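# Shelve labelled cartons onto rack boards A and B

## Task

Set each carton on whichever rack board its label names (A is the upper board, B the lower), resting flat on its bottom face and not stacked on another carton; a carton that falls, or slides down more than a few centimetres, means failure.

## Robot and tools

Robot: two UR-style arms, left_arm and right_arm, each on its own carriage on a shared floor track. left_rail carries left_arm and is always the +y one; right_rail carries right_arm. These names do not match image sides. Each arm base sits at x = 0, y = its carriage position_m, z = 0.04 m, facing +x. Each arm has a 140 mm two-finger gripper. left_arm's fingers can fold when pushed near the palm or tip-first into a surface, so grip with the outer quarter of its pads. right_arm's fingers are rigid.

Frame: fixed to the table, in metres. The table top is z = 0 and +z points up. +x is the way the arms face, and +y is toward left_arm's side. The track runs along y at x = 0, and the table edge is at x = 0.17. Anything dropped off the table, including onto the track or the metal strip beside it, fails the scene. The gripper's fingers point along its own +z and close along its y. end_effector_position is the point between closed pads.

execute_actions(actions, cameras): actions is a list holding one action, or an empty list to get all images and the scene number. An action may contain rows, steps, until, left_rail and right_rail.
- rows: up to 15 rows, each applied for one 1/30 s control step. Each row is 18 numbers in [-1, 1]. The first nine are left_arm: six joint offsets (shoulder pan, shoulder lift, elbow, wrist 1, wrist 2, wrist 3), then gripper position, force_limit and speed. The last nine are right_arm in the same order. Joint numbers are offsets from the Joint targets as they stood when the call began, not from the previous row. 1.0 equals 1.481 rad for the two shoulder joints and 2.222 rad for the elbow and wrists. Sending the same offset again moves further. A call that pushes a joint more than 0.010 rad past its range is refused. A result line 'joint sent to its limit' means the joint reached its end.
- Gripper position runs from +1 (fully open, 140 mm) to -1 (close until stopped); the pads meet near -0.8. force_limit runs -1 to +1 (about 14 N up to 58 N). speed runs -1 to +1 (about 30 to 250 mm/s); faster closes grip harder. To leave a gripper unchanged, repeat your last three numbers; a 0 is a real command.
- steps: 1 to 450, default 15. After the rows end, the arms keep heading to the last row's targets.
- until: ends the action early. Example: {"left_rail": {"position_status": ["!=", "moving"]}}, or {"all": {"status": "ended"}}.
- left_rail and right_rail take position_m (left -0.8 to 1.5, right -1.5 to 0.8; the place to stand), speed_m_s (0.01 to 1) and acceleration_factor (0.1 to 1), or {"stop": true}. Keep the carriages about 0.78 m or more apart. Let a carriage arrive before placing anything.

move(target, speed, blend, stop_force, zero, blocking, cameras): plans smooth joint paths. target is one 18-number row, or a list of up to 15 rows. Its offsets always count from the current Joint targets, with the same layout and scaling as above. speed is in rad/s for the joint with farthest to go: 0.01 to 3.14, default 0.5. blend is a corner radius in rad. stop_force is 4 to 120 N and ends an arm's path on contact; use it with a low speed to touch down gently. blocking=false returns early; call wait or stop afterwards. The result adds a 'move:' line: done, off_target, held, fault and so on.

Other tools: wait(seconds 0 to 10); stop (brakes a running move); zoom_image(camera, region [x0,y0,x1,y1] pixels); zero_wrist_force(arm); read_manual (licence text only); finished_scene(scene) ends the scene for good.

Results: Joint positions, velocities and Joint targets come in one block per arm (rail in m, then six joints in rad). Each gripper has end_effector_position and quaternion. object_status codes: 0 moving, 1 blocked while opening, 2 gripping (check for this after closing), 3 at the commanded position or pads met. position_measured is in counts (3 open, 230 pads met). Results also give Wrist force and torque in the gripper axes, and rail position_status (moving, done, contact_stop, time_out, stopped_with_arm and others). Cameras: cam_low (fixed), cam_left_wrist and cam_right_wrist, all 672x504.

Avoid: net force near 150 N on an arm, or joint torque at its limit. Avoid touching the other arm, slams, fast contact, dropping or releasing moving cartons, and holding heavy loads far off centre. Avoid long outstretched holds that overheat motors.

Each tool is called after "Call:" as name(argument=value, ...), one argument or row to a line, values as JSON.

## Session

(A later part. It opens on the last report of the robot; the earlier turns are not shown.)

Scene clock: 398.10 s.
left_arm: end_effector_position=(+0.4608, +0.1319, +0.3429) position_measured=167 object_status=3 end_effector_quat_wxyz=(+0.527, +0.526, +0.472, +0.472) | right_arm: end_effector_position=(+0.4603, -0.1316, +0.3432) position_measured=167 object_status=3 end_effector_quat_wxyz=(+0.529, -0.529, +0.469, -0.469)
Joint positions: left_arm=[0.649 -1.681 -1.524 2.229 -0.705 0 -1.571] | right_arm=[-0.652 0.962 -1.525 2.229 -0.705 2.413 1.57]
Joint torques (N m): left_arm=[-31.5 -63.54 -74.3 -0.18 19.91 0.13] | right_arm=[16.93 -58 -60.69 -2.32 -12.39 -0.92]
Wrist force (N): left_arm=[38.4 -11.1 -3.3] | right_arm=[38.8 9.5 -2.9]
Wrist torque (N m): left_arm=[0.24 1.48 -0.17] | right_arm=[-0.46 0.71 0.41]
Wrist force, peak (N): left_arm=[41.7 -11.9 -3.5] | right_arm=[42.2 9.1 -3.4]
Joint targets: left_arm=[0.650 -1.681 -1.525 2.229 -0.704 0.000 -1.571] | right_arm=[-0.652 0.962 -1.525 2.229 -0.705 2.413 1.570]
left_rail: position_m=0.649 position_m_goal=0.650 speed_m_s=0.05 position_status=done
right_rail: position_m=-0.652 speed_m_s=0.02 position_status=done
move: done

Call:
move(
  target=[
    [0.063,0.0142,-0.0101,0.0006,0.042,0,-0.3,-1,0,-0.0504,0.0142,-0.0101,0.0006,-0.0336,0,-0.3,-1,0],
    [0.1242,0.0317,-0.0232,0.0021,0.0828,0,-0.3,-1,0,-0.0966,0.0317,-0.0232,0.0021,-0.0644,0,-0.3,-1,0],
    [0.1841,0.0529,-0.0394,0.0043,0.1227,0,-0.3,-1,0,-0.1392,0.0529,-0.0394,0.0043,-0.0928,0,-0.3,-1,0],
    [0.2405,0.0762,-0.0582,0.0074,0.1603,0,-0.3,-1,0,-0.1777,0.0762,-0.0582,0.0074,-0.1185,0,-0.3,-1,0],
    [0.2906,0.1005,-0.0784,0.0114,0.1937,0,-0.3,-1,0,-0.2103,0.1005,-0.0784,0.0114,-0.1401,0,-0.3,-1,0],
    [0.3373,0.1262,-0.1004,0.0163,0.2248,0,-0.3,-1,0,-0.2396,0.1262,-0.1004,0.0163,-0.1597,0,-0.3,-1,0],
    [0.3581,0.139,-0.1117,0.019,0.2387,0,-0.3,-1,0,-0.2524,0.139,-0.1117,0.019,-0.1682,0,-0.3,-1,0],
  ],
  speed=0.1,
  blend=0.005,
  cameras=["all"],
)

Scene clock: 422.43 s.
left_arm: end_effector_position=(+0.7439, +0.1322, +0.3431) position_measured=167 object_status=3 end_effector_quat_wxyz=(+0.527, +0.526, +0.472, +0.472) | right_arm: end_effector_position=(+0.7434, -0.1319, +0.3435) position_measured=167 object_status=3 end_effector_quat_wxyz=(+0.529, -0.529, +0.469, -0.469)
Joint positions: left_arm=[0.649 -1.15 -1.319 1.981 -0.662 0.53 -1.571] | right_arm=[-0.653 0.589 -1.319 1.981 -0.663 2.04 1.57]
Joint torques (N m): left_arm=[-12.2 -47.16 -73 -1.92 18.09 -0.28] | right_arm=[7.78 -54.55 -53.75 -1.85 -17.97 -0.98]
Wrist force (N): left_arm=[32.1 -9.1 -3.3] | right_arm=[32.9 5.9 -4.3]
Wrist torque (N m): left_arm=[0.52 1.24 -0.36] | right_arm=[-0.61 0.37 0.17]
Wrist force, peak (N): left_arm=[44.3 -12.1 -3.5] | right_arm=[44.9 10.4 -3.6]
Joint targets: left_arm=[0.650 -1.150 -1.319 1.980 -0.662 0.530 -1.571] | right_arm=[-0.652 0.589 -1.319 1.981 -0.662 2.040 1.570]
left_rail: position_m=0.649 position_m_goal=0.650 speed_m_s=0.05 position_status=done
right_rail: position_m=-0.653 position_m_goal=-0.652 speed_m_s=0.02 position_status=done
move: done
camera_calibration:
cam_left_wrist: T_world_to_cam=[[-0.018387, 0.00070266, 0.999831, -0.320397], [-0.439005, -0.898454, -0.00744192, 0.444143], [0.898296, -0.439068, 0.0168283, -0.43324], [0, 0, 0, 1]] pos_world=[0.578268, 0.209045, 0.330939]
cam_right_wrist: T_world_to_cam=[[-0.0145183, 0.0208088, -0.999678, 0.363894], [-0.4211, 0.90667, 0.0249885, 0.425723], [0.906898, 0.421327, -0.00440072, -0.441018], [0, 0, 0, 1]] pos_world=[0.584513, -0.207749, 0.351198]

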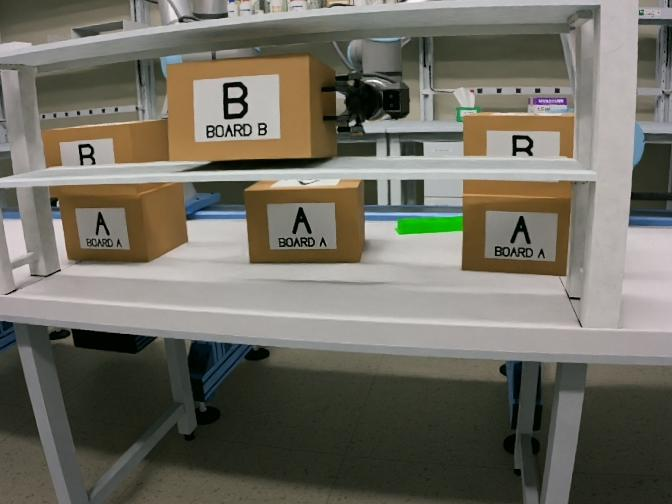

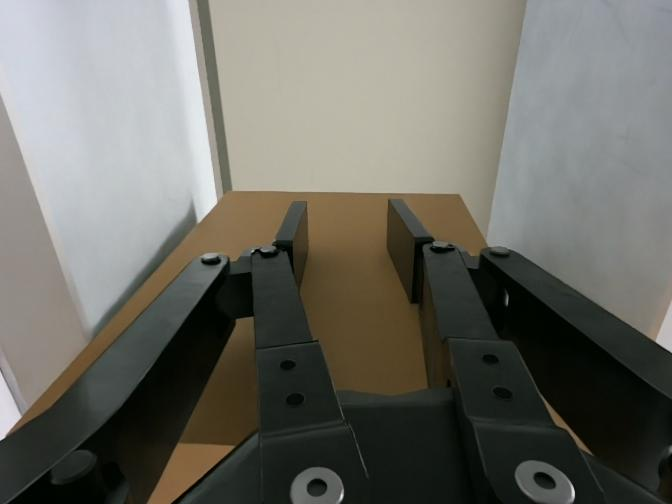

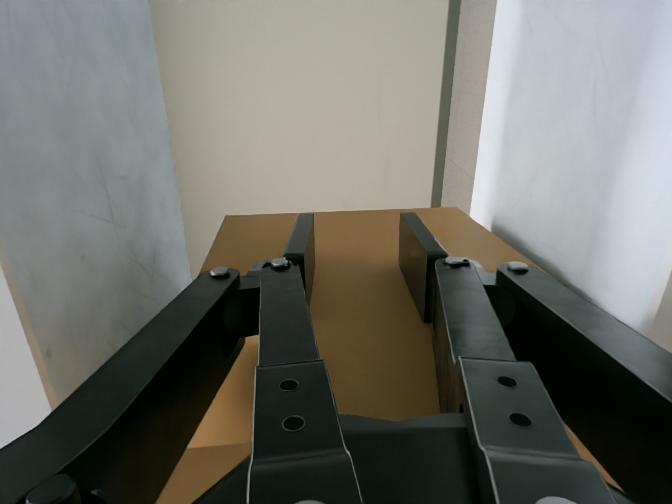

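Call:
move(
  target=[0.0299,0.0193,-0.0175,0.0046,0.0199,0,-0.3,-1,0,-0.0178,0.0193,-0.0175,0.0046,-0.0118,0,-0.3,-1,0],
  speed=0.05,
)

Call:
move(
  target=[0,0.0284,0.0128,-0.0316,0,0,-0.3,-1,0,0,0.0284,0.0128,-0.0316,0,0,-0.3,-1,0],
  speed=0.03,
  stop_force=8,
  cameras=["cam_low"],
)

Scene clock: 436.27 s.
left_arm: end_effector_position=(+0.7740, +0.1323, +0.3431) position_measured=167 object_status=3 end_effector_quat_wxyz=(+0.527, +0.526, +0.472, +0.472) | right_arm: end_effector_position=(+0.7732, -0.1318, +0.3436) position_measured=167 object_status=3 end_effector_quat_wxyz=(+0.529, -0.529, +0.469, -0.469)
Joint positions: left_arm=[0.649 -1.106 -1.29 1.942 -0.652 0.574 -1.571] | right_arm=[-0.652 0.562 -1.291 1.942 -0.652 2.014 1.57]
Joint torques (N m): left_arm=[-11.25 -55.13 -71.77 -2.19 17.19 -0.07] | right_arm=[6.86 -58.44 -53.05 -1.83 -17.31 -1]
Wrist force (N): left_arm=[30.6 -10.7 -2.8] | right_arm=[31.9 8.6 -2.6]
Wrist torque (N m): left_arm=[0.43 1.24 -0.40] | right_arm=[-0.53 0.31 0.19]
Wrist force, peak (N): left_arm=[34.0 -10.2 -3.4] | right_arm=[34.9 7.8 -3.7]
Joint targets: left_arm=[0.650 -1.106 -1.290 1.942 -0.652 0.574 -1.571] | right_arm=[-0.652 0.562 -1.291 1.942 -0.652 2.013 1.570]
left_rail: position_m=0.649 position_m_goal=0.650 speed_m_s=0.05 position_status=done
right_rail: position_m=-0.652 speed_m_s=0.02 position_status=done
move: done

Scene clock: 438.17 s.
left_arm: end_effector_position=(+0.7741, +0.1323, +0.3342) position_measured=167 object_status=3 end_effector_quat_wxyz=(+0.527, +0.526, +0.472, +0.472) | right_arm: end_effector_position=(+0.7734, -0.1318, +0.3347) position_measured=167 object_status=3 end_effector_quat_wxyz=(+0.529, -0.529, +0.469, -0.469)
Joint positions: left_arm=[0.649 -1.106 -1.281 1.948 -0.668 0.574 -1.571] | right_arm=[-0.652 0.562 -1.281 1.948 -0.668 2.013 1.57]
Joint torques (N m): left_arm=[-17.7 -92.78 -70.96 -1.63 16.69 -0.09] | right_arm=[10.22 -79.94 -50.25 -0.96 -16.41 -0.98]
Wrist force (N): left_arm=[30.4 -7.0 -4.2] | right_arm=[31.2 3.0 -0.1]
Wrist torque (N m): left_arm=[0.26 1.12 -0.70] | right_arm=[-0.31 0.38 0.33]
Wrist force, peak (N): left_arm=[33.4 4.3 -6.7] | right_arm=[33.1 -5.8 -6.3]
Joint targets: left_arm=[0.650 -1.106 -1.281 1.948 -0.668 0.574 -1.571] | right_arm=[-0.652 0.562 -1.281 1.948 -0.668 2.013 1.570]
left_rail: position_m=0.649 position_m_goal=0.650 speed_m_s=0.05 position_status=done
right_rail: position_m=-0.652 speed_m_s=0.02 position_status=done
move: contact (left_arm, right_arm); left_arm: the wrist 1 is farthest, 0.054 rad from its target; right_arm: the wrist 1 is farthest, 0.054 rad from its target
Images, in order (width x height): cam_low 672x504.

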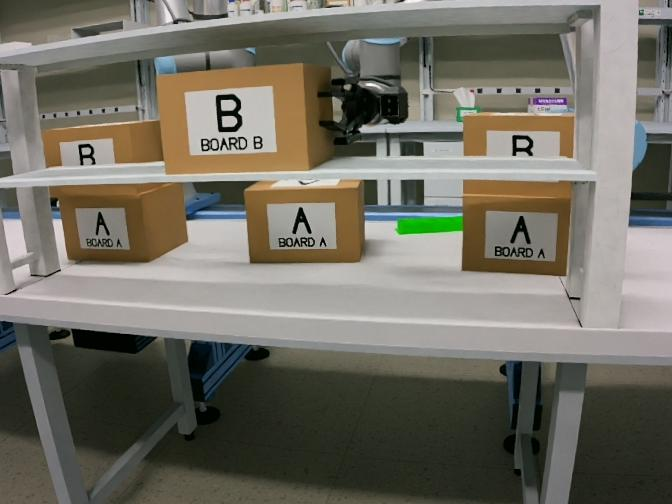

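Call:
move(
  target=[0,0.0015,0.0007,-0.0017,0,0,-0.3,-1,0,0,0.0015,0.0007,-0.0017,0,0,-0.3,-1,0],
  speed=0.03,
)

Call:
execute_actions(
  actions=[
    {"right_rail":{"position_m":-0.682,"speed_m_s":0.02},"left_rail":{"position_m":0.68,"speed_m_s":0.02},"steps":150,"until":{"all":{"status":"ended"}}},
  ],
  cameras=["all"],
)

Scene clock: 447.07 s.
left_arm: end_effector_position=(+0.7741, +0.1323, +0.3324) position_measured=167 object_status=3 end_effector_quat_wxyz=(+0.527, +0.526, +0.472, +0.472) | right_arm: end_effector_position=(+0.7734, -0.1318, +0.3328) position_measured=167 object_status=3 end_effector_quat_wxyz=(+0.529, -0.529, +0.469, -0.469)
Joint positions: left_arm=[0.649 -1.106 -1.279 1.949 -0.672 0.574 -1.571] | right_arm=[-0.652 0.562 -1.279 1.95 -0.672 2.013 1.57]
Joint torques (N m): left_arm=[-37.89 -21.72 -32.16 -4.01 16.42 -0.6] | right_arm=[9.89 -34.07 -22.95 -1.32 -15.13 -0.82]
Wrist force (N): left_arm=[36.7 20.4 -8.1] | right_arm=[35.0 -16.5 -9.0]
Wrist torque (N m): left_arm=[-0.52 1.28 -1.09] | right_arm=[0.33 0.31 0.56]
Wrist force, peak (N): left_arm=[36.7 20.9 -8.7] | right_arm=[34.8 -17.6 -9.3]
Joint targets: left_arm=[0.650 -1.106 -1.278 1.950 -0.672 0.574 -1.571] | right_arm=[-0.652 0.562 -1.279 1.950 -0.672 2.013 1.570]
left_rail: position_m=0.649 position_m_goal=0.650 speed_m_s=0.05 position_status=done
right_rail: position_m=-0.652 speed_m_s=0.02 position_status=done
move: done

Scene clock: 448.97 s.
left_arm: end_effector_position=(+0.7741, +0.1628, +0.3321) position_measured=167 object_status=3 end_effector_quat_wxyz=(+0.527, +0.526, +0.472, +0.472) | right_arm: end_effector_position=(+0.7734, -0.1613, +0.3326) position_measured=167 object_status=3 end_effector_quat_wxyz=(+0.529, -0.529, +0.469, -0.469)
Joint positions: left_arm=[0.68 -1.106 -1.278 1.95 -0.672 0.574 -1.571] | right_arm=[-0.682 0.562 -1.279 1.95 -0.672 2.013 1.57]
Joint torques (N m): left_arm=[10.55 -87.48 -29.34 0.78 -2.1 -0.09] | right_arm=[10.54 -79.56 -42.09 -2.94 2.7 -0.98]
Wrist force (N): left_arm=[0.1 0.5 0.1] | right_arm=[-0.6 5.9 2.8]
Wrist torque (N m): left_arm=[0.17 0.11 -0.20] | right_arm=[0.68 -0.06 -0.27]
Wrist force, peak (N): left_arm=[36.7 22.0 -8.3] | right_arm=[35.0 -17.5 -10.2]
Joint targets: left_arm=[0.680 -1.106 -1.278 1.950 -0.672 0.574 -1.571] | right_arm=[-0.682 0.562 -1.279 1.950 -0.672 2.013 1.570]
Tool commands: left_gripper/position=-0.3 left_gripper/force_limit=-1.0 left_gripper/speed=+0.0 right_gripper/position=-0.3 right_gripper/force_limit=-1.0 right_gripper/speed=+0.0
left_rail: position_m=0.680 speed_m_s=0.02 position_status=done
right_rail: position_m=-0.682 speed_m_s=0.02 position_status=done
camera_calibration:
cam_left_wrist: T_world_to_cam=[[-0.0184333, 0.000834762, 0.99983, -0.308971], [-0.438927, -0.898493, -0.00734208, 0.484698], [0.898334, -0.438987, 0.0169286, -0.446734], [0, 0, 0, 1]] pos_world=[0.608368, 0.239645, 0.320039]
cam_right_wrist: T_world_to_cam=[[-0.014425, 0.0208511, -0.999679, 0.354], [-0.42102, 0.906707, 0.0249871, 0.465336], [0.906937, 0.421245, -0.00430048, -0.455921], [0, 0, 0, 1]] pos_world=[0.614514, -0.23725, 0.340298]

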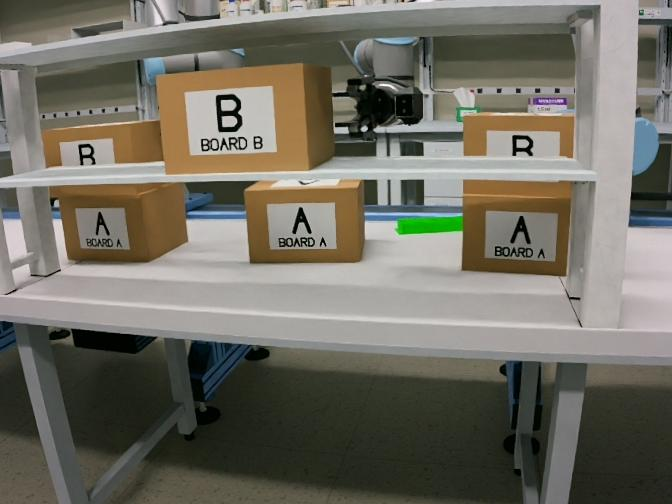

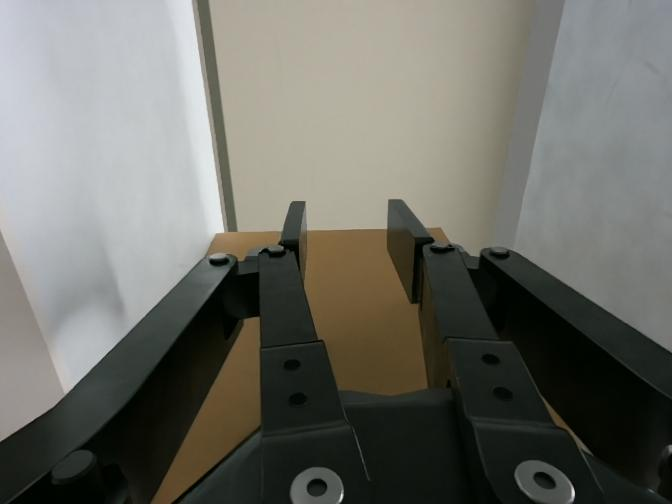

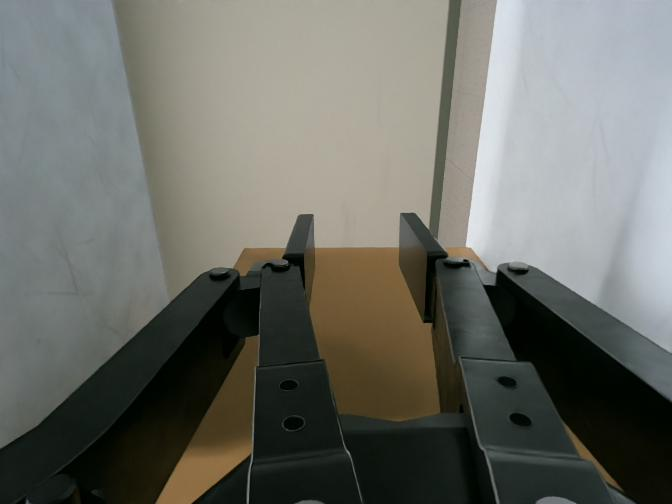

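Call:
move(
  target=[
    [-0.051,-0.0404,0.0252,0.0018,-0.034,0,-0.3,-1,0,0.0309,-0.0404,0.0252,0.0018,0.0206,0,-0.3,-1,0],
    [-0.2642,-0.1349,0.1024,-0.0125,-0.1761,0,-0.3,-1,0,0.1739,-0.1349,0.1024,-0.0125,0.1159,0,-0.3,-1,0],
    [-0.6466,-0.0876,0.1645,-0.1062,-0.431,0,-0.3,-1,0,0.5164,-0.0876,0.1645,-0.1062,0.3442,0,-0.3,-1,0],
  ],
  speed=0.4,
  blend=0.02,
)

Call:
execute_actions(
  actions=[
    {"right_rail":{"position_m":-1.22,"speed_m_s":0.5,"acceleration_factor":0.6},"left_rail":{"position_m":0.21,"speed_m_s":0.5,"acceleration_factor":0.6},"steps":200,"until":{"all":{"status":"ended"}}},
  ],
  cameras=["all"],
)

Scene clock: 464.90 s.
left_arm: end_effector_position=(+0.2784, +0.1626, +0.2552) position_measured=167 object_status=3 end_effector_quat_wxyz=(+0.527, +0.526, +0.472, +0.471) | right_arm: end_effector_position=(+0.2781, -0.1613, +0.2556) position_measured=167 object_status=3 end_effector_quat_wxyz=(+0.529, -0.529, +0.469, -0.469)
Joint positions: left_arm=[0.68 -2.063 -1.408 2.315 -0.908 -0.383 -1.571] | right_arm=[-0.682 1.327 -1.409 2.315 -0.908 2.778 1.57]
Joint torques (N m): left_arm=[-15.86 -24.36 -18.46 -0.96 -2.27 -0.37] | right_arm=[14.39 -35.76 -18.9 -5.07 4.19 -1.06]
Wrist force (N): left_arm=[0.0 -0.2 -0.2] | right_arm=[-1.3 5.5 3.0]
Wrist torque (N m): left_arm=[-0.01 0.11 -0.23] | right_arm=[0.59 0.13 -0.28]
Wrist force, peak (N): left_arm=[0.7 -0.3 2.9] | right_arm=[0.2 7.0 5.2]
Joint targets: left_arm=[0.680 -2.064 -1.408 2.315 -0.908 -0.383 -1.571] | right_arm=[-0.682 1.327 -1.409 2.315 -0.908 2.778 1.570]
left_rail: position_m=0.680 speed_m_s=0.02 position_status=done
right_rail: position_m=-0.682 speed_m_s=0.02 position_status=done
move: done

Scene clock: 467.47 s.
left_arm: end_effector_position=(+0.2783, -0.3074, +0.2552) position_measured=167 object_status=3 end_effector_quat_wxyz=(+0.527, +0.526, +0.472, +0.471) | right_arm: end_effector_position=(+0.2780, -0.6993, +0.2556) position_measured=167 object_status=3 end_effector_quat_wxyz=(+0.529, -0.529, +0.469, -0.469)
Joint positions: left_arm=[0.21 -2.064 -1.408 2.315 -0.908 -0.383 -1.571] | right_arm=[-1.22 1.327 -1.409 2.315 -0.908 2.778 1.57]
Joint torques (N m): left_arm=[-5.74 -41.79 -31.95 0.21 -0.07 -0.29] | right_arm=[4.92 -56.22 -34.05 -0.33 0.25 -0.99]
Wrist force (N): left_arm=[-0.2 -0.1 -0.2] | right_arm=[-1.1 5.3 2.6]
Wrist torque (N m): left_arm=[0.01 0.16 -0.23] | right_arm=[0.54 0.09 -0.28]
Wrist force, peak (N): left_arm=[1.1 -0.5 -0.5] | right_arm=[-2.8 5.8 2.9]
Joint targets: left_arm=[0.210 -2.064 -1.408 2.315 -0.908 -0.383 -1.571] | right_arm=[-1.220 1.327 -1.409 2.315 -0.908 2.778 1.570]
Tool commands: left_gripper/position=-0.3 left_gripper/force_limit=-1.0 left_gripper/speed=+0.0 right_gripper/position=-0.3 right_gripper/force_limit=-1.0 right_gripper/speed=+0.0
left_rail: position_m=0.210 speed_m_s=0.50 position_status=done
right_rail: position_m=-1.220 speed_m_s=0.50 position_status=done
camera_calibration:
cam_left_wrist: T_world_to_cam=[[-0.0179415, 0.000928777, 0.999839, -0.240867], [-0.439138, -0.898392, -0.00704554, -0.156073], [0.898241, -0.439193, 0.0165264, -0.206432], [0, 0, 0, 1]] pos_world=[0.112567, -0.230655, 0.24314]
cam_right_wrist: T_world_to_cam=[[-0.015075, 0.0215434, -0.999654, 0.281705], [-0.421091, 0.906649, 0.0258892, 0.746261], [0.906893, 0.421335, -0.00459601, 0.219737], [0, 0, 0, 1]] pos_world=[0.119212, -0.775248, 0.263297]

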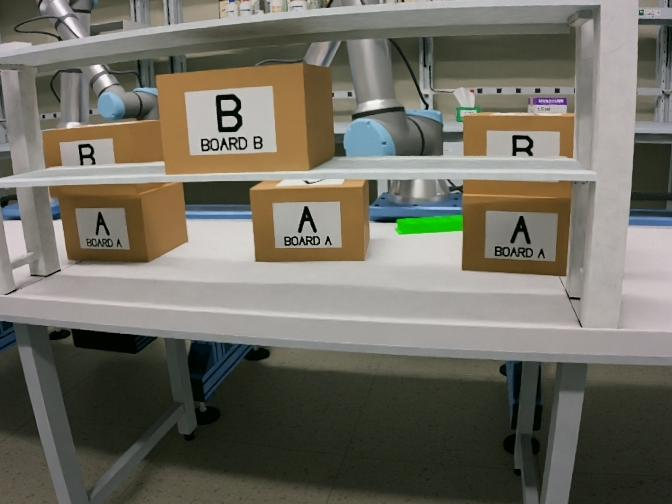

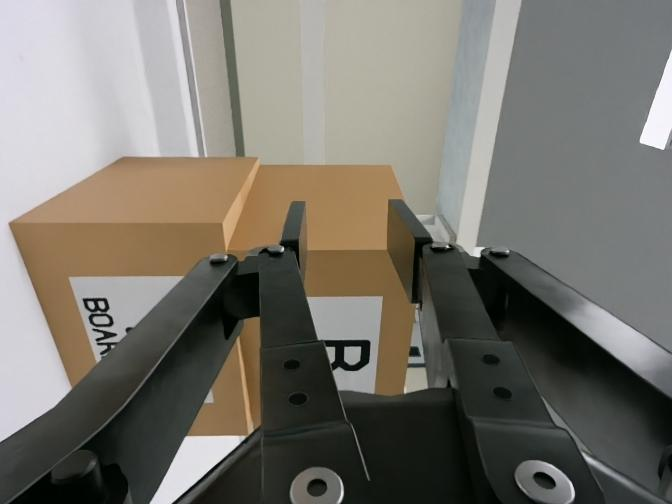

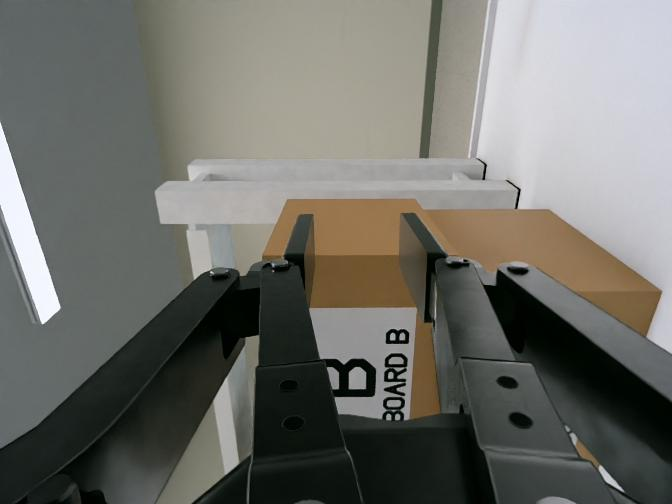

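Call:
move(
  target=[0.3215,0.0237,-0.0203,0.005,0.2143,0,-0.3,-1,0,-0.2965,0.0237,-0.0203,0.005,-0.1976,0,-0.3,-1,0],
  speed=0.35,
)

Call:
execute_actions(
  actions=[
    {"right_rail":{"position_m":-1.185,"speed_m_s":0.05,"acceleration_factor":0.2},"left_rail":{"position_m":0.17,"speed_m_s":0.05,"acceleration_factor":0.2},"steps":100,"until":{"all":{"status":"ended"}}},
  ],
  cameras=["all"],
)

Scene clock: 485.50 s.
left_arm: end_effector_position=(+0.5046, -0.3071, +0.2550) position_measured=167 object_status=3 end_effector_quat_wxyz=(+0.527, +0.527, +0.472, +0.472) | right_arm: end_effector_position=(+0.5038, -0.6995, +0.2552) position_measured=167 object_status=3 end_effector_quat_wxyz=(+0.529, -0.529, +0.469, -0.469)
Joint positions: left_arm=[0.21 -1.588 -1.373 2.27 -0.897 0.093 -1.571] | right_arm=[-1.22 0.888 -1.374 2.27 -0.897 2.339 1.57]
Joint torques (N m): left_arm=[12.73 -30.92 -42.89 2.95 2 0.28] | right_arm=[-15.68 -40.31 -34.59 1.47 -3.44 -1.1]
Wrist force (N): left_arm=[0.2 -0.3 -0.2] | right_arm=[-1.3 5.6 2.3]
Wrist torque (N m): left_arm=[0.01 0.08 -0.23] | right_arm=[0.59 0.13 -0.24]
Wrist force, peak (N): left_arm=[1.2 -0.2 2.3] | right_arm=[-0.7 5.9 3.8]
Joint targets: left_arm=[0.210 -1.587 -1.373 2.270 -0.897 0.093 -1.571] | right_arm=[-1.220 0.888 -1.374 2.270 -0.897 2.339 1.570]
left_rail: position_m=0.210 speed_m_s=0.50 position_status=done
right_rail: position_m=-1.220 speed_m_s=0.50 position_status=done
move: done

Scene clock: 486.90 s.
left_arm: end_effector_position=(+0.5047, -0.3471, +0.2550) position_measured=167 object_status=3 end_effector_quat_wxyz=(+0.527, +0.527, +0.472, +0.472) | right_arm: end_effector_position=(+0.5039, -0.6645, +0.2552) position_measured=167 object_status=3 end_effector_quat_wxyz=(+0.529, -0.529, +0.469, -0.469)
Joint positions: left_arm=[0.17 -1.587 -1.373 2.27 -0.897 0.093 -1.571] | right_arm=[-1.185 0.888 -1.374 2.27 -0.897 2.339 1.57]
Joint torques (N m): left_arm=[10.42 -30.77 -41.32 0.92 2.02 0.56] | right_arm=[-15.56 -41.44 -32.79 0.92 -2.56 -0.92]
Wrist force (N): left_arm=[-0.2 -0.2 -0.3] | right_arm=[-1.4 5.6 2.1]
Wrist torque (N m): left_arm=[0.01 0.16 -0.22] | right_arm=[0.60 0.14 -0.24]
Wrist force, peak (N): left_arm=[0.6 -0.1 -0.4] | right_arm=[-1.7 5.8 2.2]
Joint targets: left_arm=[0.170 -1.587 -1.373 2.270 -0.897 0.093 -1.571] | right_arm=[-1.185 0.888 -1.374 2.270 -0.897 2.339 1.570]
Tool commands: left_gripper/position=-0.3 left_gripper/force_limit=-1.0 left_gripper/speed=+0.0 right_gripper/position=-0.3 right_gripper/force_limit=-1.0 right_gripper/speed=+0.0
left_rail: position_m=0.170 speed_m_s=0.05 position_status=done
right_rail: position_m=-1.185 speed_m_s=0.05 position_status=done
camera_calibration:
cam_left_wrist: T_world_to_cam=[[-0.0182099, -0.0000568775, 0.999834, -0.23674], [-0.439034, -0.898435, -0.00804721, -0.0920326], [0.898286, -0.439107, 0.0163355, -0.427129], [0, 0, 0, 1]] pos_world=[0.338967, -0.270254, 0.242937]
cam_right_wrist: T_world_to_cam=[[-0.0152429, 0.0204764, -0.999674, 0.28333], [-0.420999, 0.906717, 0.0249917, 0.810098], [0.906933, 0.421243, -0.00520046, 0.000283539], [0, 0, 0, 1]] pos_world=[0.345112, -0.74045, 0.262994]

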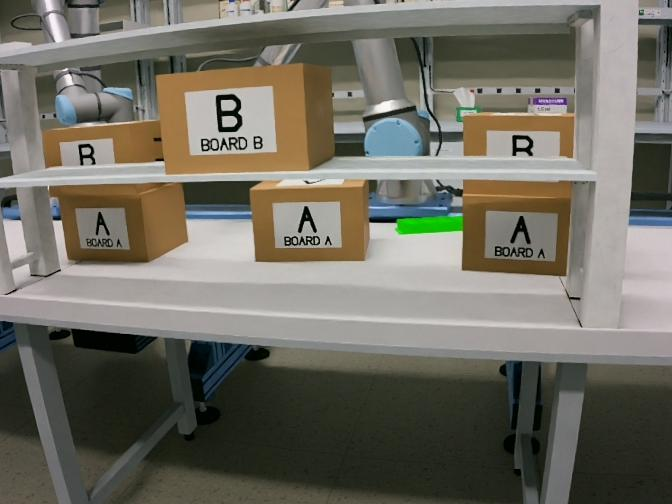

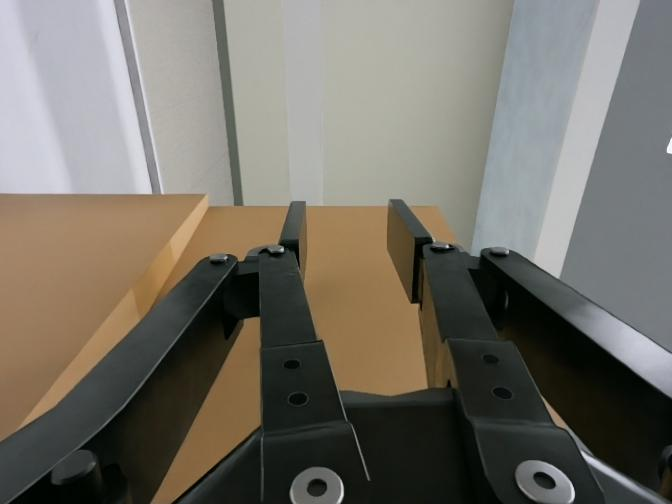

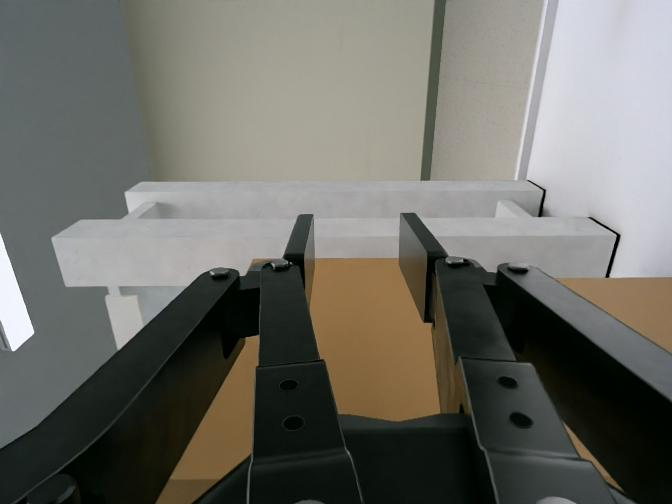

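Call:
execute_actions(
  actions=[
    {"right_rail":{"position_m":-1.168},"left_rail":{"position_m":0.155},"steps":60,"until":{"all":{"status":"ended"}}},
  ],
)

Call:
execute_actions(
  actions=[
    {"right_rail":{"position_m":-1.163},"left_rail":{"position_m":0.151},"steps":60,"until":{"all":{"status":"ended"}}},
  ],
)

Call:
execute_actions(
  actions=[
    {"right_rail":{"position_m":-1.160},"left_rail":{"position_m":0.149},"steps":60,"until":{"all":{"status":"ended"}}},
  ],
)

Scene clock: 499.83 s.
left_arm: end_effector_position=(+0.5047, -0.3621, +0.2550) position_measured=167 object_status=3 end_effector_quat_wxyz=(+0.527, +0.527, +0.472, +0.472) | right_arm: end_effector_position=(+0.5039, -0.6475, +0.2552) position_measured=167 object_status=3 end_effector_quat_wxyz=(+0.529, -0.529, +0.469, -0.469)
Joint positions: left_arm=[0.155 -1.587 -1.373 2.27 -0.897 0.093 -1.571] | right_arm=[-1.168 0.888 -1.374 2.27 -0.897 2.339 1.57]
Joint torques (N m): left_arm=[4.69 -36.8 -35.3 -0.58 1.03 -0.17] | right_arm=[-14.62 -48.29 -23.2 -0.45 -1.45 -0.81]
Wrist force (N): left_arm=[6.0 1.1 -0.6] | right_arm=[-1.3 5.7 2.1]
Wrist torque (N m): left_arm=[-0.03 0.38 -0.09] | right_arm=[0.62 0.12 -0.24]
Wrist force, peak (N): left_arm=[6.7 1.2 -1.2] | right_arm=[-1.0 5.9 2.4]
Joint targets: left_arm=[0.155 -1.587 -1.373 2.270 -0.897 0.093 -1.571] | right_arm=[-1.168 0.888 -1.374 2.270 -0.897 2.339 1.570]
Tool commands: left_gripper/position=-0.3 left_gripper/force_limit=-1.0 left_gripper/speed=+0.0 right_gripper/position=-0.3 right_gripper/force_limit=-1.0 right_gripper/speed=+0.0
left_rail: position_m=0.155 speed_m_s=0.05 position_status=done
right_rail: position_m=-1.168 speed_m_s=0.05 position_status=done

Scene clock: 500.43 s.
left_arm: end_effector_position=(+0.5047, -0.3661, +0.2550) position_measured=167 object_status=3 end_effector_quat_wxyz=(+0.527, +0.527, +0.472, +0.472) | right_arm: end_effector_position=(+0.5039, -0.6425, +0.2552) position_measured=167 object_status=3 end_effector_quat_wxyz=(+0.529, -0.529, +0.469, -0.469)
Joint positions: left_arm=[0.151 -1.587 -1.373 2.27 -0.897 0.093 -1.571] | right_arm=[-1.163 0.888 -1.374 2.27 -0.897 2.339 1.57]
Joint torques (N m): left_arm=[0.78 -38.19 -33.85 -0.59 0.78 -0.33] | right_arm=[-13.86 -49.36 -20.88 -0.75 -1.25 -1]
Wrist force (N): left_arm=[6.9 4.4 -0.5] | right_arm=[-1.2 5.6 2.2]
Wrist torque (N m): left_arm=[-0.04 0.40 -0.28] | right_arm=[0.60 0.10 -0.23]
Wrist force, peak (N): left_arm=[8.8 5.2 -0.9] | right_arm=[-1.4 6.0 2.3]
Joint targets: left_arm=[0.151 -1.587 -1.373 2.270 -0.897 0.093 -1.571] | right_arm=[-1.163 0.888 -1.374 2.270 -0.897 2.339 1.570]
Tool commands: left_gripper/position=-0.3 left_gripper/force_limit=-1.0 left_gripper/speed=+0.0 right_gripper/position=-0.3 right_gripper/force_limit=-1.0 right_gripper/speed=+0.0
left_rail: position_m=0.151 speed_m_s=0.05 position_status=done
right_rail: position_m=-1.163 speed_m_s=0.05 position_status=done

Scene clock: 500.97 s.
left_arm: end_effector_position=(+0.5047, -0.3681, +0.2550) position_measured=167 object_status=3 end_effector_quat_wxyz=(+0.527, +0.527, +0.472, +0.472) | right_arm: end_effector_position=(+0.5039, -0.6395, +0.2552) position_measured=167 object_status=3 end_effector_quat_wxyz=(+0.529, -0.529, +0.469, -0.469)
Joint positions: left_arm=[0.149 -1.587 -1.373 2.27 -0.897 0.093 -1.571] | right_arm=[-1.16 0.888 -1.374 2.27 -0.897 2.339 1.57]
Joint torques (N m): left_arm=[-3.51 -40.97 -32.98 -0.88 0.6 0.2] | right_arm=[-14.07 -52.8 -20.45 -0.89 -0.98 -0.95]
Wrist force (N): left_arm=[6.9 4.2 -0.7] | right_arm=[-1.4 5.6 2.1]
Wrist torque (N m): left_arm=[-0.03 0.37 -0.28] | right_arm=[0.60 0.14 -0.23]
Wrist force, peak (N): left_arm=[8.6 4.7 -0.8] | right_arm=[-1.6 5.9 2.2]
Joint targets: left_arm=[0.149 -1.587 -1.373 2.270 -0.897 0.093 -1.571] | right_arm=[-1.160 0.888 -1.374 2.270 -0.897 2.339 1.570]
Tool commands: left_gripper/position=-0.3 left_gripper/force_limit=-1.0 left_gripper/speed=+0.0 right_gripper/position=-0.3 right_gripper/force_limit=-1.0 right_gripper/speed=+0.0
left_rail: position_m=0.149 speed_m_s=0.05 position_status=done
right_rail: position_m=-1.160 speed_m_s=0.05 position_status=done

Call:
execute_actions(
  actions=[
    {"right_rail":{"position_m":-1.1555},"steps":60,"until":{"all":{"status":"ended"}}},
  ],
)

Call:
execute_actions(
  actions=[
    {"right_rail":{"position_m":-1.153},"steps":60,"until":{"all":{"status":"ended"}}},
  ],
)

Scene clock: 506.50 s.
left_arm: end_effector_position=(+0.5047, -0.3681, +0.2550) position_measured=167 object_status=3 end_effector_quat_wxyz=(+0.527, +0.527, +0.472, +0.472) | right_arm: end_effector_position=(+0.5039, -0.6350, +0.2552) position_measured=167 object_status=3 end_effector_quat_wxyz=(+0.529, -0.529, +0.469, -0.469)
Joint positions: left_arm=[0.149 -1.587 -1.373 2.27 -0.897 0.093 -1.571] | right_arm=[-1.156 0.888 -1.374 2.27 -0.897 2.339 1.57]
Joint torques (N m): left_arm=[-16.99 -48.72 -27.34 -0.63 0.04 0.31] | right_arm=[-13.17 -56.06 -20.67 -2.24 0.41 -0.88]
Wrist force (N): left_arm=[7.2 3.0 -0.1] | right_arm=[-1.3 5.8 2.3]
Wrist torque (N m): left_arm=[-0.09 0.33 -0.28] | right_arm=[0.62 0.13 -0.23]
Wrist force, peak (N): left_arm=[7.5 4.1 -0.6] | right_arm=[-1.2 5.9 2.4]
Joint targets: left_arm=[0.149 -1.587 -1.373 2.270 -0.897 0.093 -1.571] | right_arm=[-1.155 0.888 -1.374 2.270 -0.897 2.339 1.570]
Tool commands: left_gripper/position=-0.3 left_gripper/force_limit=-1.0 left_gripper/speed=+0.0 right_gripper/position=-0.3 right_gripper/force_limit=-1.0 right_gripper/speed=+0.0
left_rail: position_m=0.149 speed_m_s=0.05 position_status=done
right_rail: position_m=-1.156 position_m_goal=-1.155 speed_m_s=0.05 position_status=done

Scene clock: 507.00 s.
left_arm: end_effector_position=(+0.5047, -0.3681, +0.2550) position_measured=167 object_status=3 end_effector_quat_wxyz=(+0.527, +0.527, +0.472, +0.472) | right_arm: end_effector_position=(+0.5039, -0.6326, +0.2551) position_measured=167 object_status=3 end_effector_quat_wxyz=(+0.529, -0.529, +0.469, -0.469)
Joint positions: left_arm=[0.149 -1.587 -1.373 2.27 -0.897 0.093 -1.571] | right_arm=[-1.153 0.888 -1.374 2.27 -0.897 2.339 1.57]
Joint torques (N m): left_arm=[-17.53 -46.46 -27.22 -0.36 2.23 -0.05] | right_arm=[-2.12 -57.8 -28.13 -1.99 -3.03 -0.98]
Wrist force (N): left_arm=[13.1 5.5 -1.6] | right_arm=[20.9 0.1 -1.3]
Wrist torque (N m): left_arm=[-0.10 0.57 -0.32] | right_arm=[0.76 0.50 0.37]
Wrist force, peak (N): left_arm=[13.1 5.5 -1.6] | right_arm=[20.9 1.3 -1.3]
Joint targets: left_arm=[0.149 -1.587 -1.373 2.270 -0.897 0.093 -1.571] | right_arm=[-1.153 0.888 -1.374 2.270 -0.897 2.339 1.570]
Tool commands: left_gripper/position=-0.3 left_gripper/force_limit=-1.0 left_gripper/speed=+0.0 right_gripper/position=-0.3 right_gripper/force_limit=-1.0 right_gripper/speed=+0.0
left_rail: position_m=0.149 speed_m_s=0.05 position_status=done
right_rail: position_m=-1.153 speed_m_s=0.05 position_status=done

Call:
execute_actions(
  actions=[
    {"right_rail":{"position_m":-1.1497},"steps":60,"until":{"all":{"status":"ended"}}},
  ],
)

Call:
move(
  target=[
    [0,-0.0272,-0.0068,0.025,0,0,-0.3,-1,0,0,-0.0272,-0.0068,0.025,0,0,-0.3,-1,0],
    [0,-0.0529,-0.0148,0.05,0,0,-0.3,-1,0,0,-0.0529,-0.0148,0.05,0,0,-0.3,-1,0],
    [0,-0.0768,-0.0235,0.0747,0,0,-0.3,-1,0,0,-0.0768,-0.0235,0.0747,0,0,-0.3,-1,0],
    [0,-0.0988,-0.0332,0.0991,0,0,-0.3,-1,0,0,-0.0988,-0.0332,0.0991,0,0,-0.3,-1,0],
  ],
  speed=0.08,
  blend=0.005,
  cameras=["all"],
)

Scene clock: 520.93 s.
left_arm: end_effector_position=(+0.5047, -0.3680, +0.2549) position_measured=167 object_status=3 end_effector_quat_wxyz=(+0.527, +0.527, +0.472, +0.472) | right_arm: end_effector_position=(+0.5039, -0.6293, +0.2552) position_measured=167 object_status=3 end_effector_quat_wxyz=(+0.529, -0.529, +0.469, -0.469)
Joint positions: left_arm=[0.149 -1.587 -1.373 2.27 -0.897 0.093 -1.571] | right_arm=[-1.15 0.888 -1.374 2.27 -0.897 2.339 1.57]
Joint torques (N m): left_arm=[-18.09 -57.32 -43.13 -0.57 7.9 0.56] | right_arm=[24.05 -51.82 -41.75 -3.18 -12.03 -0.78]
Wrist force (N): left_arm=[34.2 10.1 -2.6] | right_arm=[45.5 -4.1 -4.2]
Wrist torque (N m): left_arm=[-0.35 1.33 -0.44] | right_arm=[0.86 0.91 0.47]
Wrist force, peak (N): left_arm=[34.4 11.2 -3.3] | right_arm=[45.5 -4.1 -4.2]
Joint targets: left_arm=[0.149 -1.587 -1.373 2.270 -0.897 0.093 -1.571] | right_arm=[-1.150 0.888 -1.374 2.270 -0.897 2.339 1.570]
Tool commands: left_gripper/position=-0.3 left_gripper/force_limit=-1.0 left_gripper/speed=+0.0 right_gripper/position=-0.3 right_gripper/force_limit=-1.0 right_gripper/speed=+0.0
left_rail: position_m=0.149 speed_m_s=0.05 position_status=done
right_rail: position_m=-1.150 speed_m_s=0.05 position_status=done

Scene clock: 524.10 s.
left_arm: end_effector_position=(+0.5047, -0.3681, +0.3546) position_measured=167 object_status=3 end_effector_quat_wxyz=(+0.527, +0.527, +0.472, +0.472) | right_arm: end_effector_position=(+0.5039, -0.6293, +0.3548) position_measured=167 object_status=3 end_effector_quat_wxyz=(+0.529, -0.529, +0.469, -0.469)
Joint positions: left_arm=[0.149 -1.587 -1.519 2.196 -0.677 0.093 -1.571] | right_arm=[-1.15 0.888 -1.52 2.197 -0.677 2.339 1.57]
Joint torques (N m): left_arm=[-18.33 -65.77 -74.96 -0.61 7.89 0.09] | right_arm=[24.17 -59.45 -59.22 -2.41 -11.96 -0.82]
Wrist force (N): left_arm=[36.3 -12.0 -2.5] | right_arm=[35.7 13.4 -2.5]
Wrist torque (N m): left_arm=[0.42 1.46 -0.12] | right_arm=[0.64 0.76 0.19]
Wrist force, peak (N): left_arm=[39.8 -12.3 -2.6] | right_arm=[45.7 -4.6 -4.6]
Joint targets: left_arm=[0.149 -1.587 -1.519 2.196 -0.676 0.093 -1.571] | right_arm=[-1.150 0.888 -1.520 2.196 -0.677 2.339 1.570]
left_rail: position_m=0.149 speed_m_s=0.05 position_status=done
right_rail: position_m=-1.150 speed_m_s=0.05 position_status=done
move: done
camera_calibration:
cam_left_wrist: T_world_to_cam=[[-0.0182545, -0.00014633, 0.999833, -0.336435], [-0.439031, -0.898435, -0.00814713, -0.110064], [0.898286, -0.439107, 0.0163363, -0.437979], [0, 0, 0, 1]] pos_world=[0.338967, -0.291254, 0.342637]
cam_right_wrist: T_world_to_cam=[[-0.0152922, 0.0203439, -0.999676, 0.382199], [-0.420998, 0.90672, 0.0248922, 0.775637], [0.906933, 0.421242, -0.00530098, -0.0140321], [0, 0, 0, 1]] pos_world=[0.345112, -0.705151, 0.362693]

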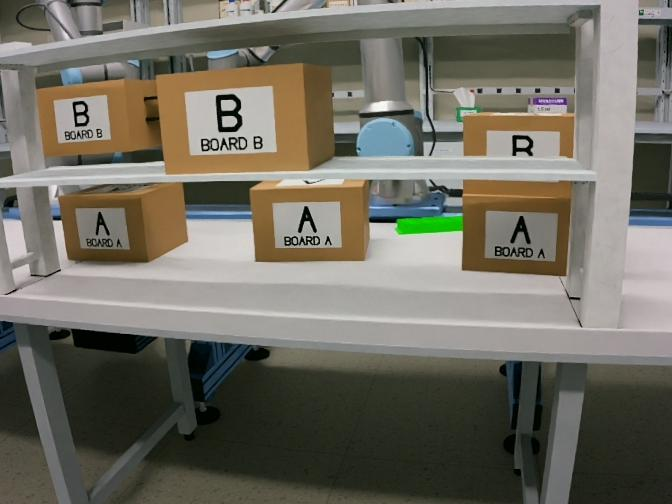

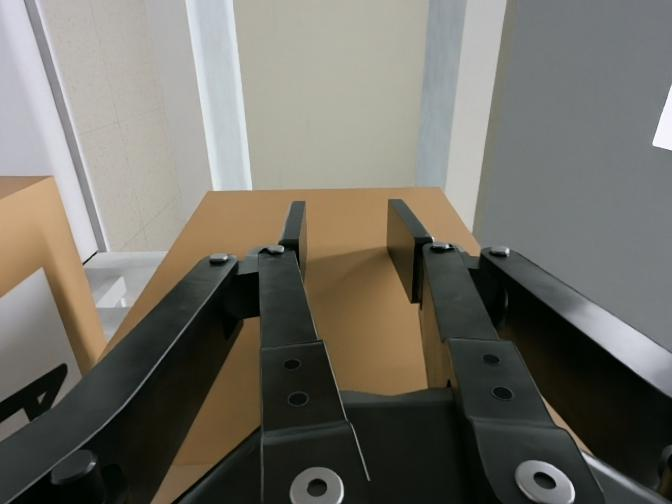

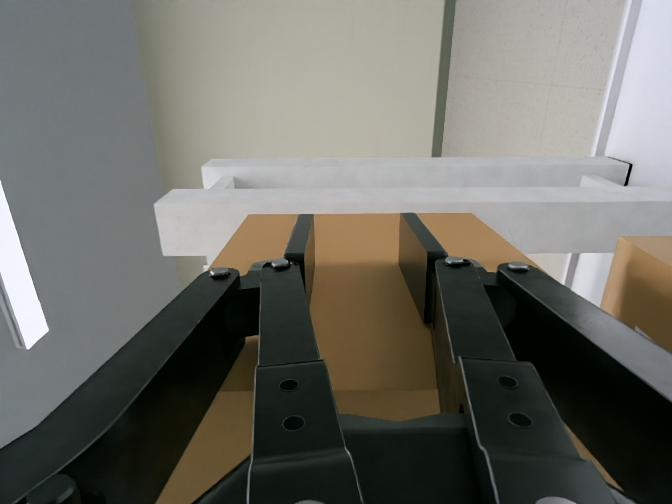

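Call:
execute_actions(
  actions=[
    {"right_rail":{"position_m":-0.9837,"speed_m_s":0.06,"acceleration_factor":0.1},"left_rail":{"position_m":0.315,"speed_m_s":0.06,"acceleration_factor":0.1},"steps":150,"until":{"all":{"status":"ended"}}},
  ],
  cameras=["cam_right_wrist","cam_left_wrist"],
)

Scene clock: 534.20 s.
left_arm: end_effector_position=(+0.5047, -0.2021, +0.3547) position_measured=167 object_status=3 end_effector_quat_wxyz=(+0.527, +0.527, +0.472, +0.472) | right_arm: end_effector_position=(+0.5039, -0.4633, +0.3549) position_measured=167 object_status=3 end_effector_quat_wxyz=(+0.529, -0.529, +0.469, -0.469)
Joint positions: left_arm=[0.315 -1.587 -1.519 2.196 -0.676 0.093 -1.571] | right_arm=[-0.984 0.888 -1.52 2.196 -0.677 2.339 1.57]
Joint torques (N m): left_arm=[-16.08 -65.24 -58.18 -1.68 7.92 0.45] | right_arm=[23.37 -37.63 -53.53 -5.32 -11.09 -0.77]
Wrist force (N): left_arm=[37.2 -12.4 -2.8] | right_arm=[36.4 13.8 -2.5]
Wrist torque (N m): left_arm=[0.40 1.40 -0.12] | right_arm=[0.65 0.71 0.19]
Wrist force, peak (N): left_arm=[37.3 -13.1 -2.5] | right_arm=[37.6 13.1 -3.2]
Joint targets: left_arm=[0.315 -1.587 -1.519 2.196 -0.676 0.093 -1.571] | right_arm=[-0.984 0.888 -1.520 2.196 -0.677 2.339 1.570]
Tool commands: left_gripper/position=-0.3 left_gripper/force_limit=-1.0 left_gripper/speed=+0.0 right_gripper/position=-0.3 right_gripper/force_limit=-1.0 right_gripper/speed=+0.0
left_rail: position_m=0.315 speed_m_s=0.06 position_status=done
right_rail: position_m=-0.984 speed_m_s=0.06 position_status=done
camera_calibration:
cam_left_wrist: T_world_to_cam=[[-0.0182099, -0.0000568775, 0.999834, -0.336515], [-0.439034, -0.898435, -0.00804721, 0.0390436], [0.898286, -0.439107, 0.0163355, -0.365088], [0, 0, 0, 1]] pos_world=[0.338967, -0.125254, 0.342737]
cam_right_wrist: T_world_to_cam=[[-0.0152922, 0.0203439, -0.999676, 0.378922], [-0.420998, 0.90672, 0.0248922, 0.625119], [0.906933, 0.421242, -0.00530098, -0.0839577], [0, 0, 0, 1]] pos_world=[0.345112, -0.539151, 0.362793]
Images, in order (width x height): cam_left_wrist 672x504, cam_right_wrist 672x504.

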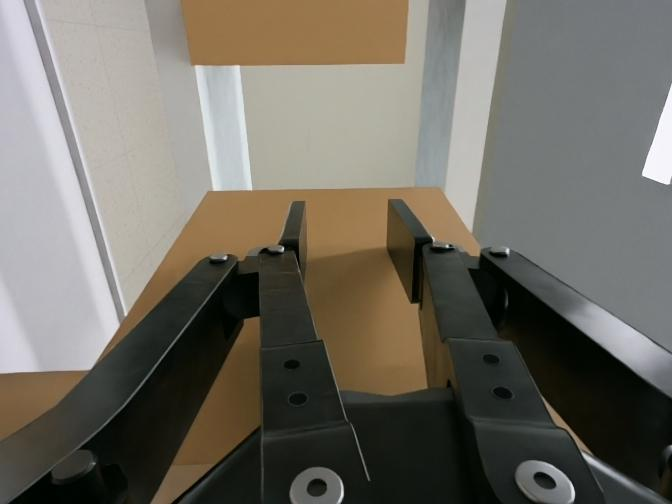

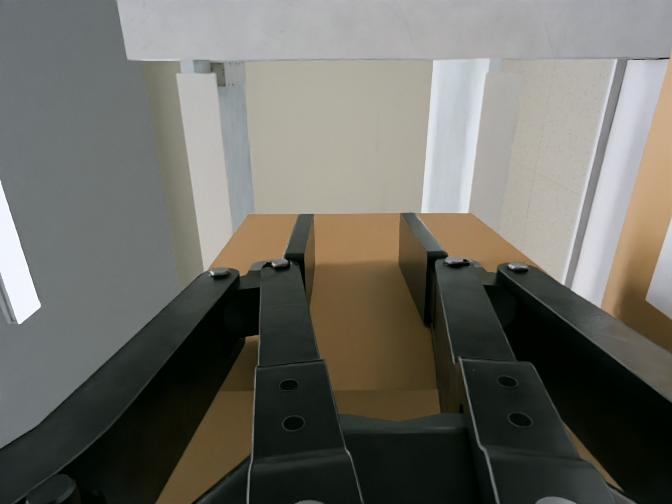

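Call:
move(
  target=[
    [0.0612,0.0177,-0.0129,0.0011,0.0408,0,-0.3,-1,0,-0.0462,0.0177,-0.0129,0.0011,-0.0308,0,-0.3,-1,0],
    [0.1211,0.0391,-0.029,0.003,0.0807,0,-0.3,-1,0,-0.0888,0.0391,-0.029,0.003,-0.0592,0,-0.3,-1,0],
    [0.1775,0.0629,-0.0477,0.0058,0.1183,0,-0.3,-1,0,-0.1273,0.0629,-0.0477,0.0058,-0.0848,0,-0.3,-1,0],
    [0.2276,0.0875,-0.0677,0.0094,0.1517,0,-0.3,-1,0,-0.1598,0.0875,-0.0677,0.0094,-0.1065,0,-0.3,-1,0],
    [0.2743,0.1135,-0.0897,0.014,0.1829,0,-0.3,-1,0,-0.1891,0.1135,-0.0897,0.014,-0.1261,0,-0.3,-1,0],
    [0.2951,0.1264,-0.1009,0.0167,0.1967,0,-0.3,-1,0,-0.202,0.1264,-0.1009,0.0167,-0.1346,0,-0.3,-1,0],
    [0.3251,0.1461,-0.1184,0.021,0.2167,0,-0.3,-1,0,-0.2197,0.1461,-0.1184,0.021,-0.1464,0,-0.3,-1,0],
  ],
  speed=0.1,
  blend=0.005,
  cameras=["all"],
)

Call:
move(
  target=[0,0.021,0.0103,-0.0243,0,0,-0.3,-1,0,0,0.021,0.0103,-0.0243,0,0,-0.3,-1,0],
  speed=0.03,
  stop_force=9,
  cameras=["cam_low"],
)

Scene clock: 563.00 s.
left_arm: end_effector_position=(+0.7738, -0.2018, +0.3548) position_measured=167 object_status=3 end_effector_quat_wxyz=(+0.527, +0.527, +0.472, +0.472) | right_arm: end_effector_position=(+0.7728, -0.4631, +0.3551) position_measured=167 object_status=3 end_effector_quat_wxyz=(+0.529, -0.529, +0.469, -0.469)
Joint positions: left_arm=[0.315 -1.106 -1.303 1.933 -0.63 0.574 -1.571] | right_arm=[-0.984 0.563 -1.304 1.934 -0.63 2.014 1.57]
Joint torques (N m): left_arm=[-13.34 -51.06 -73.25 -2.2 18.7 0.34] | right_arm=[9.66 -59.85 -57.51 -2.56 -17.97 -0.86]
Wrist force (N): left_arm=[32.6 -10.3 -2.7] | right_arm=[32.1 14.3 -1.7]
Wrist torque (N m): left_arm=[0.37 1.28 -0.18] | right_arm=[0.58 0.58 -0.11]
Wrist force, peak (N): left_arm=[41.8 -12.4 -2.8] | right_arm=[41.5 13.0 -3.4]
Joint targets: left_arm=[0.315 -1.106 -1.303 1.933 -0.630 0.574 -1.571] | right_arm=[-0.984 0.563 -1.303 1.933 -0.630 2.014 1.570]
left_rail: position_m=0.315 speed_m_s=0.06 position_status=done
right_rail: position_m=-0.984 speed_m_s=0.06 position_status=done
move: done
camera_calibration:
cam_left_wrist: T_world_to_cam=[[-0.0179837, -0.0000567689, 0.999838, -0.331854], [-0.438998, -0.898453, -0.00794709, 0.157309], [0.898308, -0.439069, 0.0161326, -0.60667], [0, 0, 0, 1]] pos_world=[0.608067, -0.125054, 0.342837]
cam_right_wrist: T_world_to_cam=[[-0.0151985, 0.0203867, -0.999677, 0.383196], [-0.42088, 0.906775, 0.024891, 0.738146], [0.906989, 0.421122, -0.00520123, -0.327918], [0, 0, 0, 1]] pos_world=[0.613913, -0.539051, 0.362994]

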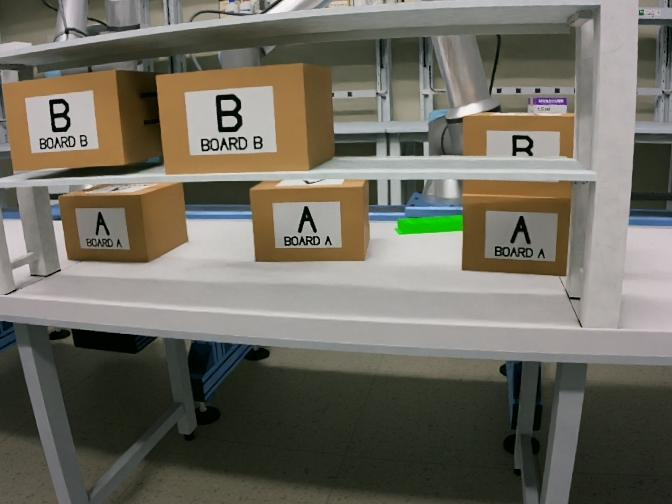

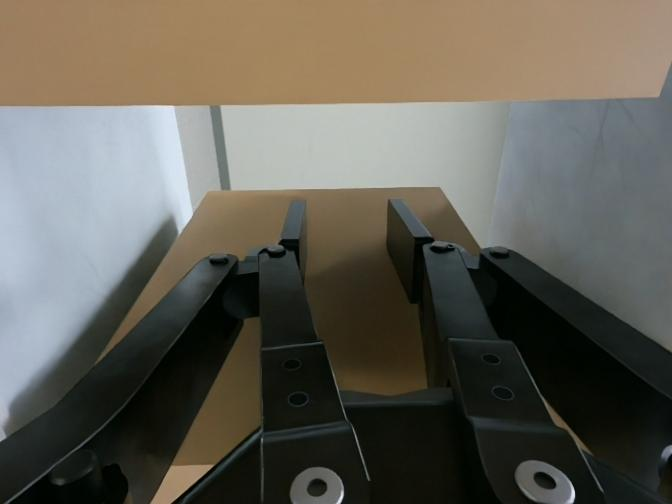

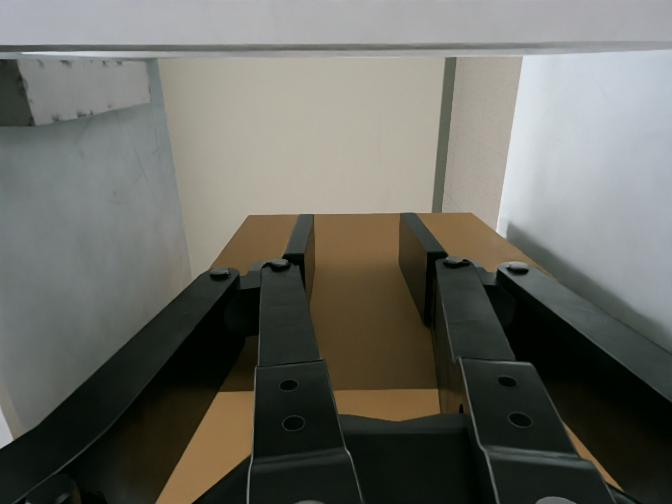

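Scene clock: 565.50 s.
left_arm: end_effector_position=(+0.7739, -0.2017, +0.3360) position_measured=167 object_status=3 end_effector_quat_wxyz=(+0.527, +0.527, +0.472, +0.472) | right_arm: end_effector_position=(+0.7728, -0.4633, +0.3362) position_measured=167 object_status=3 end_effector_quat_wxyz=(+0.529, -0.529, +0.469, -0.469)
Joint positions: left_arm=[0.315 -1.106 -1.283 1.948 -0.664 0.574 -1.571] | right_arm=[-0.984 0.563 -1.284 1.948 -0.665 2.014 1.57]
Joint torques (N m): left_arm=[-25.34 -88.03 -67.75 -1.79 17.56 0.72] | right_arm=[9.75 -79.93 -52.05 -1.43 -16.94 -1.07]
Wrist force (N): left_arm=[31.3 -4.7 -1.1] | right_arm=[30.8 9.0 -1.2]
Wrist torque (N m): left_arm=[0.43 1.24 -0.25] | right_arm=[0.72 0.54 0.06]
Wrist force, peak (N): left_arm=[33.3 -10.8 -2.4] | right_arm=[32.4 15.1 -1.4]
Joint targets: left_arm=[0.315 -1.106 -1.283 1.948 -0.664 0.574 -1.571] | right_arm=[-0.984 0.563 -1.284 1.948 -0.665 2.014 1.570]
left_rail: position_m=0.315 speed_m_s=0.06 position_status=done
right_rail: position_m=-0.984 speed_m_s=0.06 position_status=done
move: contact (left_arm, right_arm); left_arm: the wrist 1 is farthest, 0.020 rad from its target; right_arm: the wrist 1 is farthest, 0.019 rad from its target
Images, in order (width x height): cam_low 672x504.

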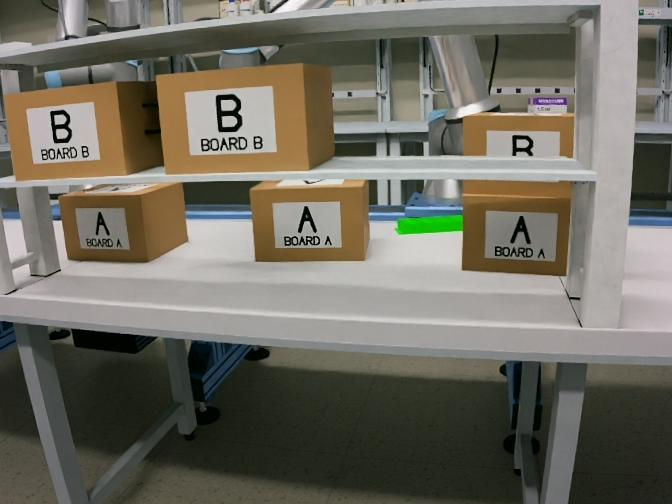

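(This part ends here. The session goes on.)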